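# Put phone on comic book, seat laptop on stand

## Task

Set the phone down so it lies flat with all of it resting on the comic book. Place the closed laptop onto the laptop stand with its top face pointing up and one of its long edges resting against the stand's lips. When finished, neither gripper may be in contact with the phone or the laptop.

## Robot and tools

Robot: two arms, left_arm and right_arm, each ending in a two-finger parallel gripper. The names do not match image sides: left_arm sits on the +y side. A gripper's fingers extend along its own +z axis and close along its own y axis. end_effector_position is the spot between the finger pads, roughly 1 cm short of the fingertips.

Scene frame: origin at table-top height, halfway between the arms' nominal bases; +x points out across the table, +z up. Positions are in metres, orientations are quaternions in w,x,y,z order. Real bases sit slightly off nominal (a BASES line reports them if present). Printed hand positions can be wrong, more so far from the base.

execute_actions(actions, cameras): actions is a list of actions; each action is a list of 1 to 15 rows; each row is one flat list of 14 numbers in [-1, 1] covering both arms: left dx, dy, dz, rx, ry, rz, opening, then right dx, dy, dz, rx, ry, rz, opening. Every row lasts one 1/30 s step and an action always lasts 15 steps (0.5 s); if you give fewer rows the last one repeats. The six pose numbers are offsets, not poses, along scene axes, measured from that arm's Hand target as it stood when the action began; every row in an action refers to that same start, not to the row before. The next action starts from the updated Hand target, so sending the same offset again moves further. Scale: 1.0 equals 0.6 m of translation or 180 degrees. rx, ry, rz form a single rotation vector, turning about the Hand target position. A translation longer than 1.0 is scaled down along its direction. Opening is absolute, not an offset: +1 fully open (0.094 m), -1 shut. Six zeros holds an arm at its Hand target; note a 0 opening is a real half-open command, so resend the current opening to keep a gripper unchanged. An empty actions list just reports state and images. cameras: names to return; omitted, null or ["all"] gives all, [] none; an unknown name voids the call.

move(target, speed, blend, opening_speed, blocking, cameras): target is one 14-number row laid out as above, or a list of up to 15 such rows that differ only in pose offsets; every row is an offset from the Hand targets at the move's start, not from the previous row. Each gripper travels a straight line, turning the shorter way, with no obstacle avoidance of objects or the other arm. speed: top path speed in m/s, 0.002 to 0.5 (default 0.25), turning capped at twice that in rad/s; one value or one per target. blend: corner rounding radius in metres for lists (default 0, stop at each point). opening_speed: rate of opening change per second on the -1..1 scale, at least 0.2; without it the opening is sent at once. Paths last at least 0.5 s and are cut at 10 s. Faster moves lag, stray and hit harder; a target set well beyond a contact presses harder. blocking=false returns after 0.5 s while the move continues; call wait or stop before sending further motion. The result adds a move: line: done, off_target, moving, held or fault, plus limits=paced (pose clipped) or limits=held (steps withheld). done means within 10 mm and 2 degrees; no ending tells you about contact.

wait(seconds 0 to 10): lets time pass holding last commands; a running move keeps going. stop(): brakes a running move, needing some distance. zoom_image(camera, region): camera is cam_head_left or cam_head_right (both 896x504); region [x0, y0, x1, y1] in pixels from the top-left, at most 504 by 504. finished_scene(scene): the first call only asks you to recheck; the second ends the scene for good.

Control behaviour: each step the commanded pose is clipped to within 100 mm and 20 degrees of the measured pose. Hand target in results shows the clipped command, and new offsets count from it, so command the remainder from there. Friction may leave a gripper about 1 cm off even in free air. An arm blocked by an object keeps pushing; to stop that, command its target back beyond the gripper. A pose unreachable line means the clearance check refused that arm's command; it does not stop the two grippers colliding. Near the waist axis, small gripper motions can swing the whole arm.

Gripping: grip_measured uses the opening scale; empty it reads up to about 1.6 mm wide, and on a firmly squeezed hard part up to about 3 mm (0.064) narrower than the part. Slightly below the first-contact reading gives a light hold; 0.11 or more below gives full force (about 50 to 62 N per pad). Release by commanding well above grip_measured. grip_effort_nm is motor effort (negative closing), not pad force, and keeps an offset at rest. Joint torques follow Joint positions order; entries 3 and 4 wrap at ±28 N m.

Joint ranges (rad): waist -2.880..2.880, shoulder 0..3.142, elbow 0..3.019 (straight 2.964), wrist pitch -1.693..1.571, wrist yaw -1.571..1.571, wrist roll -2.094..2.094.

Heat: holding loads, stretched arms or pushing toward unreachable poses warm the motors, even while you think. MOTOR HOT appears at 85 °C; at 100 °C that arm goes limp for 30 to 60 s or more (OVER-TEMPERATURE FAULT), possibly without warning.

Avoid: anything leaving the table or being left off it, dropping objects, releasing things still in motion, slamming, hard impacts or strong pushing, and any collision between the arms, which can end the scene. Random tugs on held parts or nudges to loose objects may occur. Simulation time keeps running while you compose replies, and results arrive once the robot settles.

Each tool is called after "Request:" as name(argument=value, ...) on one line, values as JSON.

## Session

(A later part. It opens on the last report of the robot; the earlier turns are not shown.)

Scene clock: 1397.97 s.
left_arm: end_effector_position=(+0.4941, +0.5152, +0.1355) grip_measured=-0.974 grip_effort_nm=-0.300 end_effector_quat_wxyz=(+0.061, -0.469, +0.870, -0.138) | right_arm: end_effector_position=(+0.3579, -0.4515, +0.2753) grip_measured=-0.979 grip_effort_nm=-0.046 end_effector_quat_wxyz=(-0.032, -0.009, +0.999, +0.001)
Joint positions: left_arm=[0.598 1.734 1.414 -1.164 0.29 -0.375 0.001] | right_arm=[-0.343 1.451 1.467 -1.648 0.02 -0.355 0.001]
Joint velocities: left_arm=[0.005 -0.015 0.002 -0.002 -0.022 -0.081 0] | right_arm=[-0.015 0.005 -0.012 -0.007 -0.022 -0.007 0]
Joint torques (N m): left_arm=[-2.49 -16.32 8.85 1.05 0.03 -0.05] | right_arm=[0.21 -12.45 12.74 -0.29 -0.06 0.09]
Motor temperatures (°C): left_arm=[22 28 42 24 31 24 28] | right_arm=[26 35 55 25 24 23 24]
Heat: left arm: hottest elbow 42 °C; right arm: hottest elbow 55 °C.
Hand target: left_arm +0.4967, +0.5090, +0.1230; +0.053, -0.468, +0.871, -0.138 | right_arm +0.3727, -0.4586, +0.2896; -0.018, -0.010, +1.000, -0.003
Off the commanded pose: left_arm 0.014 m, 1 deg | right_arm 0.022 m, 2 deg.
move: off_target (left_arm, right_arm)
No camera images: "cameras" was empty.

Request:
move(target=[0.0, 0.0, -0.01, 0,0,0,-0.98, 0,0,0,0,0,0,-0.98], speed=0.04)

Request:
zoom_image(camera="cam_head_right", region=[150, 150, 270, 270])

Scene clock: 1401.03 s.
left_arm: end_effector_position=(+0.4954, +0.5156, +0.1338) grip_measured=-0.974 grip_effort_nm=-0.305 end_effector_quat_wxyz=(+0.065, -0.468, +0.871, -0.137) | right_arm: end_effector_position=(+0.3579, -0.4515, +0.2753) grip_measured=-0.979 grip_effort_nm=-0.051 end_effector_quat_wxyz=(-0.032, -0.009, +0.999, +0.001)
Joint positions: left_arm=[0.597 1.734 1.409 -1.15 0.29 -0.375 0.001] | right_arm=[-0.343 1.451 1.467 -1.648 0.02 -0.355 0.001]
Joint velocities: left_arm=[0.005 -0.015 -0.002 -0.007 0.037 0.007 0] | right_arm=[0.015 -0.005 0.002 -0.012 -0.022 0.007 -0.002]
Joint torques (N m): left_arm=[-2.9 -16.21 8.68 0.79 0.01 -0.07] | right_arm=[0.26 -12.4 12.7 -0.29 -0.07 0.09]
Motor temperatures (°C): left_arm=[22 28 42 24 31 24 28] | right_arm=[26 35 55 25 24 23 24]
Heat: left arm: hottest elbow 42 °C; right arm: hottest elbow 55 °C.
Hand target: left_arm +0.4965, +0.5090, +0.1170; +0.053, -0.468, +0.871, -0.138 | right_arm +0.3727, -0.4586, +0.2896; -0.018, -0.010, +1.000, -0.003
Off the commanded pose: left_arm 0.018 m, 1 deg | right_arm 0.022 m, 2 deg.
move: off_target (left_arm, right_arm)

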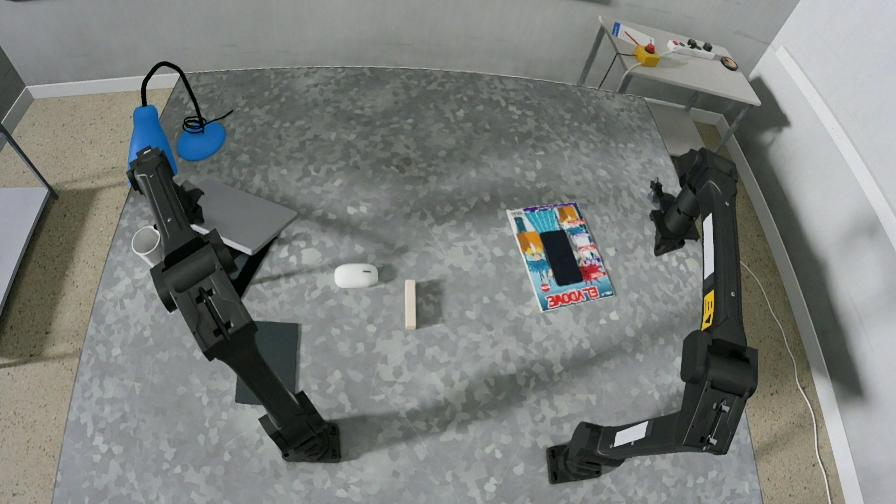

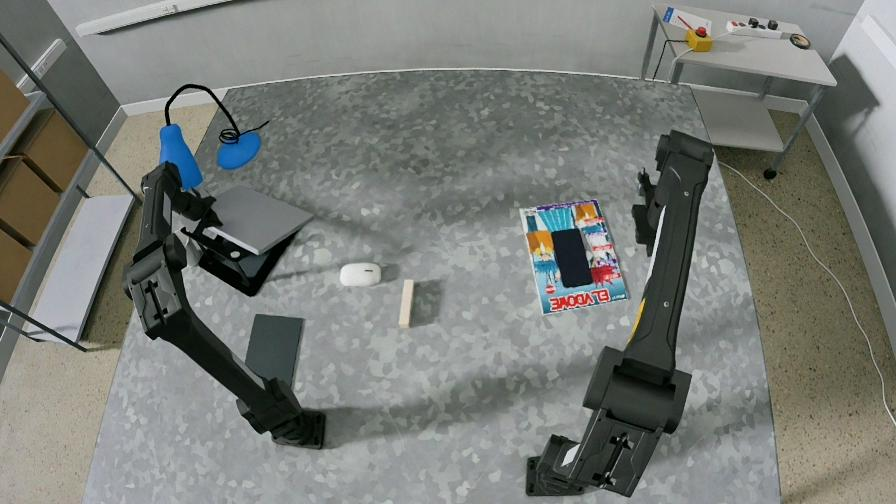

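Scaled by 4.200.

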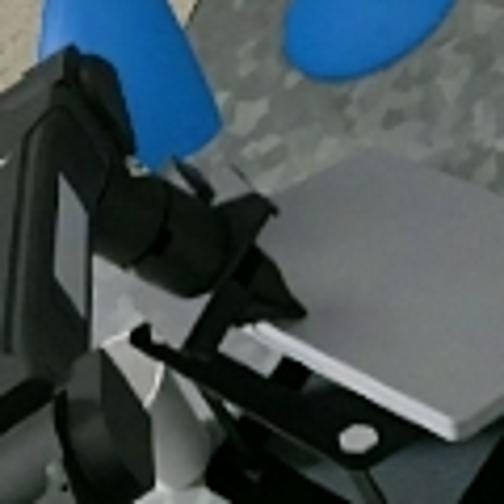

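Request:
move(target=[[0.0, 0.0, 0.105, 0,0,0,-0.98, 0,0,0,0,0,0,-0.98],[0.121, -0.056, 0.08, 0,0,0,-0.98, 0,0,0,0,0,0,-0.98],[0.121, -0.056, -0.045, 0,0,0,-0.98, 0,0,0,0,0,0,-0.98]], speed=[0.08, 0.08, 0.04], blend=0.01)

Request:
zoom_image(camera="cam_head_right", region=[170, 150, 330, 290])

Request:
zoom_image(camera="cam_head_left", region=[140, 150, 300, 290])

Scene clock: 1410.13 s.
left_arm: end_effector_position=(+0.5700, +0.4724, +0.1073) grip_measured=-0.974 grip_effort_nm=-0.300 end_effector_quat_wxyz=(+0.061, -0.463, +0.873, -0.140) | right_arm: end_effector_position=(+0.3579, -0.4515, +0.2753) grip_measured=-0.979 grip_effort_nm=-0.051 end_effector_quat_wxyz=(-0.032, -0.009, +0.999, +0.001)
Joint positions: left_arm=[0.458 1.855 1.507 -1.096 0.28 -0.507 0.001] | right_arm=[-0.343 1.451 1.467 -1.648 0.02 -0.355 0.001]
Joint velocities: left_arm=[-0.005 -0.015 -0.017 -0.002 -0.037 0.007 0] | right_arm=[0.005 -0.015 -0.012 0.017 -0.007 -0.022 0]
Joint torques (N m): left_arm=[-1.03 -17.73 9.16 1.11 -0.05 -0.04] | right_arm=[0.09 -12.45 12.72 -0.28 -0.06 0.09]
Motor temperatures (°C): left_arm=[22 28 42 24 31 24 28] | right_arm=[26 35 55 25 24 23 24]
Heat: left arm: hottest elbow 42 °C; right arm: hottest elbow 55 °C.
Hand target: left_arm +0.5690, +0.4742, +0.0905; +0.053, -0.468, +0.871, -0.138 | right_arm +0.3727, -0.4586, +0.2896; -0.018, -0.010, +1.000, -0.003
Off the commanded pose: left_arm 0.018 m, 1 deg | right_arm 0.022 m, 2 deg.
move: off_target (left_arm, right_arm)

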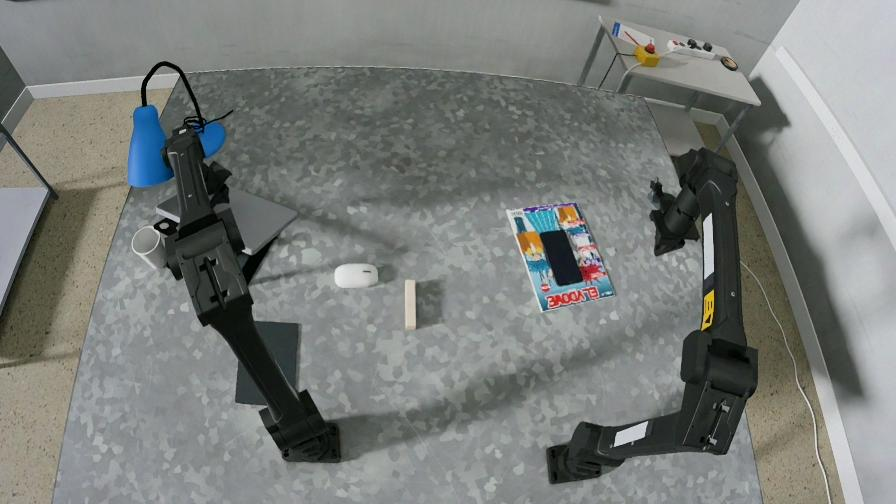

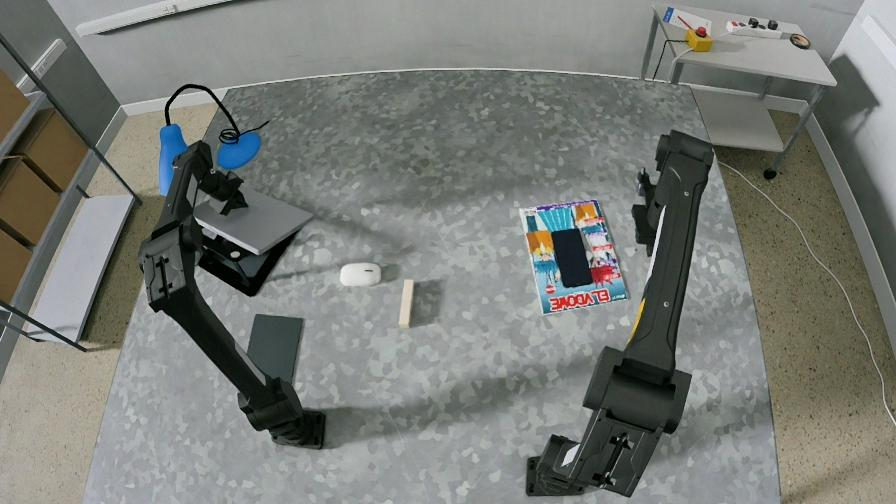

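Scaled by 3.150.

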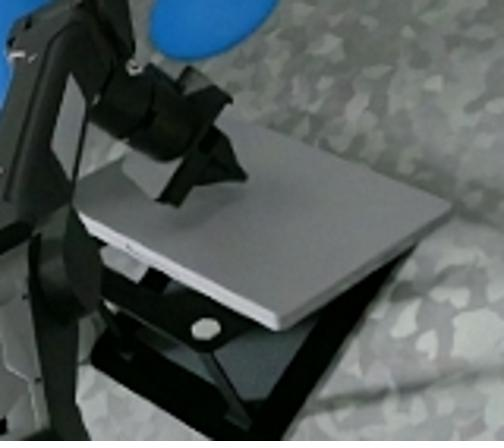

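Scaled by 3.150.

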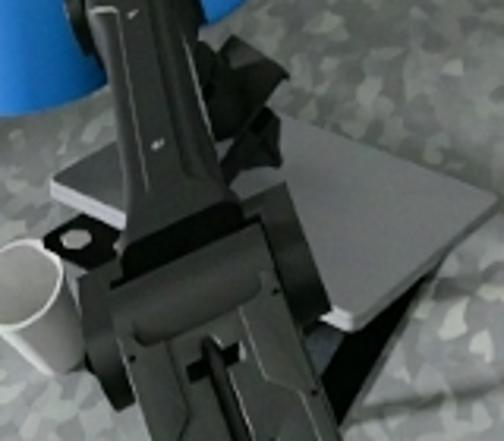

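Request:
move(target=[0.0, 0.0, -0.015, 0,0,0,-0.98, 0,0,0,0,0,0,-0.98], speed=0.03, cameras=[])

Scene clock: 1413.20 s.
left_arm: end_effector_position=(+0.5700, +0.4720, +0.0920) grip_measured=-0.974 grip_effort_nm=-0.300 end_effector_quat_wxyz=(+0.057, -0.463, +0.873, -0.140) | right_arm: end_effector_position=(+0.3579, -0.4515, +0.2753) grip_measured=-0.979 grip_effort_nm=-0.056 end_effector_quat_wxyz=(-0.032, -0.009, +0.999, +0.001)
Joint positions: left_arm=[0.457 1.874 1.493 -1.072 0.28 -0.507 0.001] | right_arm=[-0.343 1.451 1.467 -1.648 0.02 -0.355 0.001]
Joint velocities: left_arm=[0.005 -0.015 0.012 -0.002 0.081 -0.022 -0.001] | right_arm=[-0.005 0.015 0.007 0.002 -0.125 -0.066 0]
Joint torques (N m): left_arm=[-1.61 -19.08 9.18 1.09 0.03 0] | right_arm=[0.21 -12.51 12.71 -0.31 -0.06 0.08]
Motor temperatures (°C): left_arm=[22 28 42 24 31 24 28] | right_arm=[26 35 55 25 24 23 24]
Heat: left arm: hottest elbow 42 °C; right arm: hottest elbow 55 °C.
Hand target: left_arm +0.5690, +0.4740, +0.0815; +0.053, -0.468, +0.871, -0.138 | right_arm +0.3727, -0.4586, +0.2896; -0.018, -0.010, +1.000, -0.003
Off the commanded pose: left_arm 0.011 m, 1 deg | right_arm 0.022 m, 2 deg.
move: off_target (left_arm, right_arm)
No camera images: "cameras" was empty.

Request:
move(target=[0.0, 0.0, -0.015, 0,0,0,-0.98, 0,0,0,0,0,0,-0.98], speed=0.03)

Request:
zoom_image(camera="cam_head_right", region=[170, 150, 330, 290])

Scene clock: 1415.90 s.
left_arm: end_effector_position=(+0.5713, +0.4727, +0.0895) grip_measured=-0.974 grip_effort_nm=-0.300 end_effector_quat_wxyz=(+0.062, -0.463, +0.873, -0.140) | right_arm: end_effector_position=(+0.3579, -0.4515, +0.2753) grip_measured=-0.979 grip_effort_nm=-0.051 end_effector_quat_wxyz=(-0.032, -0.009, +0.999, +0.001)
Joint positions: left_arm=[0.457 1.874 1.485 -1.053 0.28 -0.507 0.001] | right_arm=[-0.343 1.451 1.467 -1.648 0.02 -0.355 0.001]
Joint velocities: left_arm=[-0.005 -0.015 -0.012 -0.007 -0.007 -0.051 0.001] | right_arm=[-0.015 -0.005 -0.002 -0.002 0.007 0.081 -0.001]
Joint torques (N m): left_arm=[-1.2 -18.49 8.77 1.21 -0.02 -0.01] | right_arm=[0.15 -12.51 12.7 -0.28 -0.06 0.09]
Motor temperatures (°C): left_arm=[22 29 42 24 31 24 28] | right_arm=[26 35 55 25 24 23 24]
Heat: left arm: hottest elbow 42 °C; right arm: hottest elbow 55 °C.
Hand target: left_arm +0.5690, +0.4740, +0.0725; +0.053, -0.468, +0.871, -0.138 | right_arm +0.3727, -0.4586, +0.2896; -0.018, -0.010, +1.000, -0.003
Off the commanded pose: left_arm 0.017 m, 1 deg | right_arm 0.022 m, 2 deg.
move: off_target (left_arm, right_arm)

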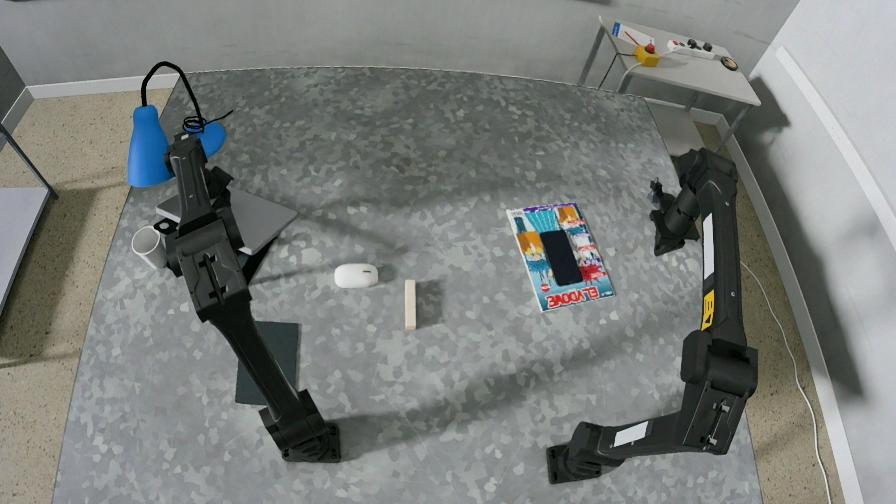

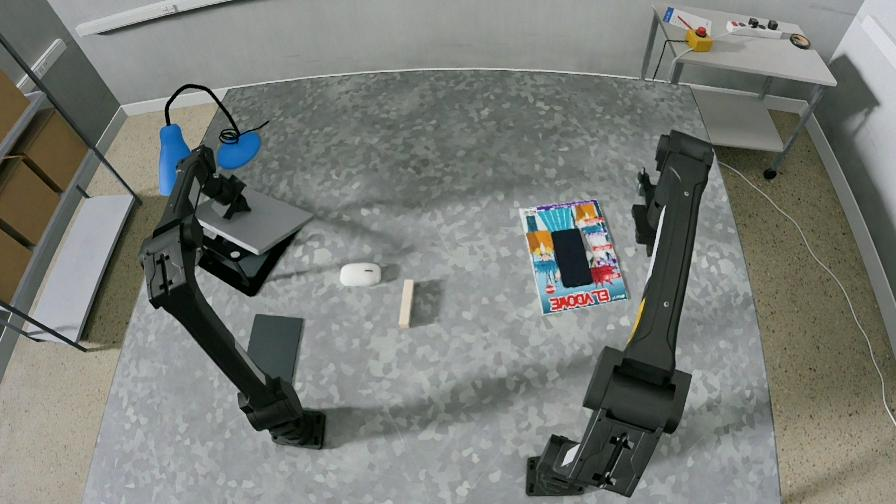

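Scaled by 3.150.

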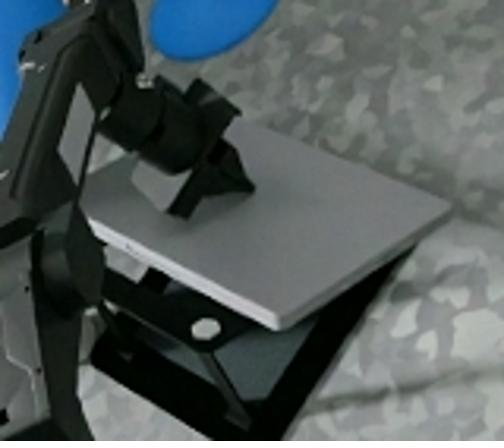

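Request:
move(target=[[-0.01, 0.0, 0.25, 0,0,0,-0.98, 0,0,0,0,0,0,-0.98],[-0.5, -0.2, 0.55, 0,0,0,-0.98, 0,0,0,0,0,0,-0.98]], speed=0.12, blend=0.03)

Request:
zoom_image(camera="cam_head_left", region=[130, 150, 330, 310])

Request:
zoom_image(camera="cam_head_right", region=[150, 150, 350, 310])

Request:
zoom_image(camera="cam_head_left", region=[490, 190, 630, 320])

Scene clock: 1426.33 s.
left_arm: end_effector_position=(+0.2737, +0.3593, +0.4074) grip_measured=-0.974 grip_effort_nm=-0.300 end_effector_quat_wxyz=(+0.182, -0.475, +0.852, -0.120) | right_arm: end_effector_position=(+0.3579, -0.4515, +0.2753) grip_measured=-0.979 grip_effort_nm=-0.046 end_effector_quat_wxyz=(-0.032, -0.009, +0.999, +0.001)
Joint positions: left_arm=[0.603 0.895 1.339 -1.67 0.281 -0.435 0.001] | right_arm=[-0.343 1.451 1.467 -1.648 0.02 -0.355 0.001]
Joint velocities: left_arm=[0.005 -0.005 -0.002 0.002 0.037 0.022 0] | right_arm=[0.005 0.005 0.007 -0.002 0.022 0.037 0.001]
Joint torques (N m): left_arm=[0.15 -4.6 9.29 0.44 -0.03 0.14] | right_arm=[0.21 -12.57 12.72 -0.29 -0.06 0.09]
Motor temperatures (°C): left_arm=[22 29 42 24 31 24 28] | right_arm=[26 35 55 25 24 23 24]
Heat: left arm: hottest elbow 42 °C; right arm: hottest elbow 55 °C.
Hand target: left_arm +0.2685, +0.3618, +0.4034; +0.053, -0.469, +0.871, -0.140 | right_arm +0.3727, -0.4586, +0.2896; -0.018, -0.010, +1.000, -0.003
Off the commanded pose: left_arm 0.009 m, 15 deg | right_arm 0.022 m, 2 deg.
joint sent to its limit (left arm) — joint 4 (wrist pitch), lower limit. The joint targets are off in position and orientation.
move: off_target (left_arm, right_arm)

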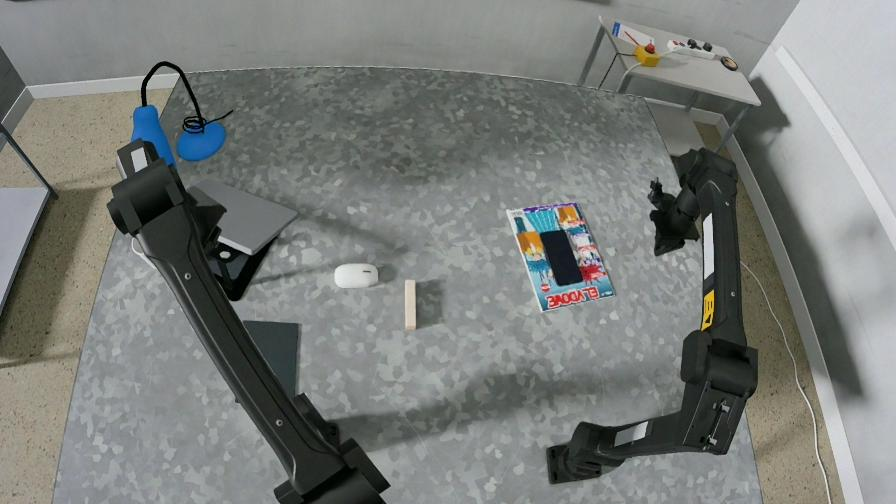

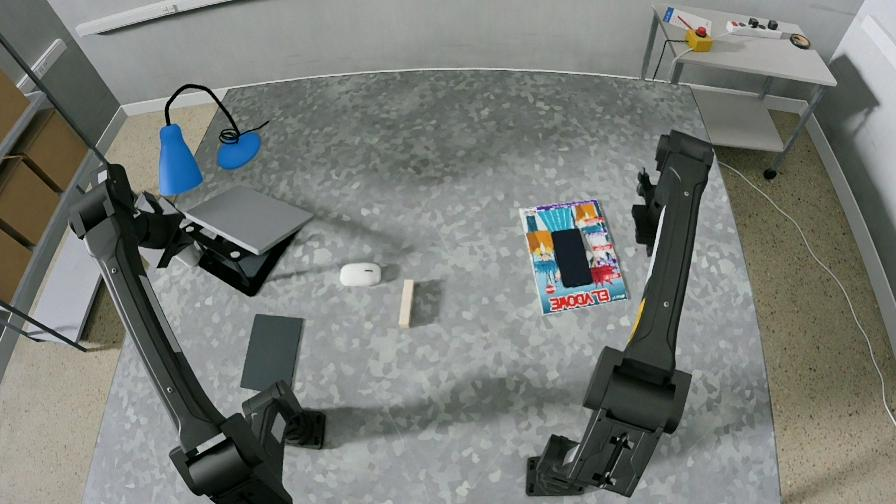

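Scaled by 2.520.

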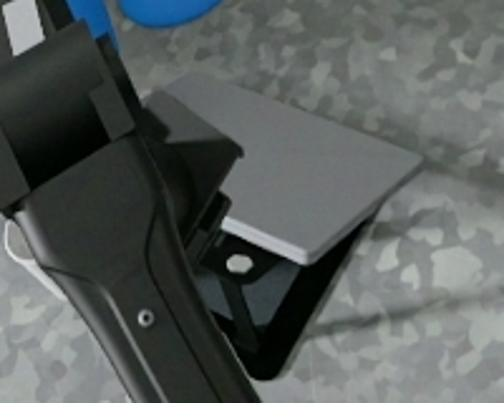

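Scaled by 2.520.

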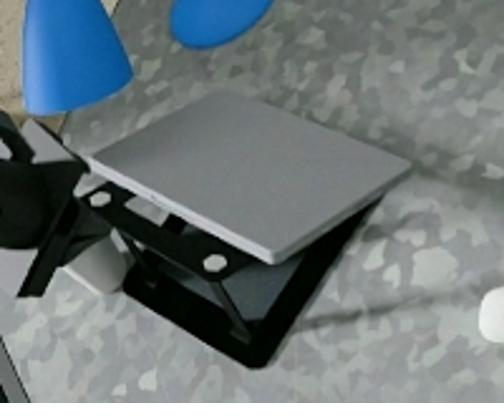

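Scaled by 3.600.

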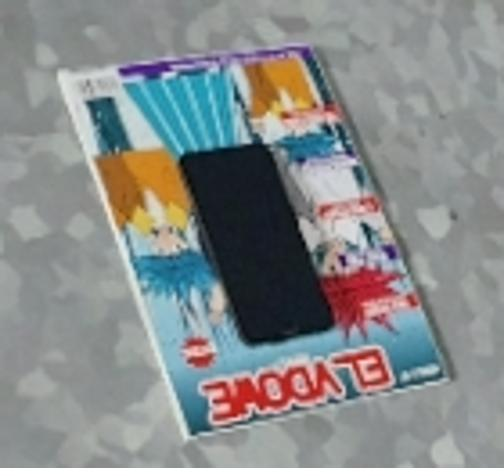

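Request:
finished_scene(scene=1)

This call ended nothing. Check each condition of the task against the scene as it is now, look again where you are not sure, and mend what is not met. Then call finished_scene again.

Request:
finished_scene(scene=1)

The scene is finished: the task was done.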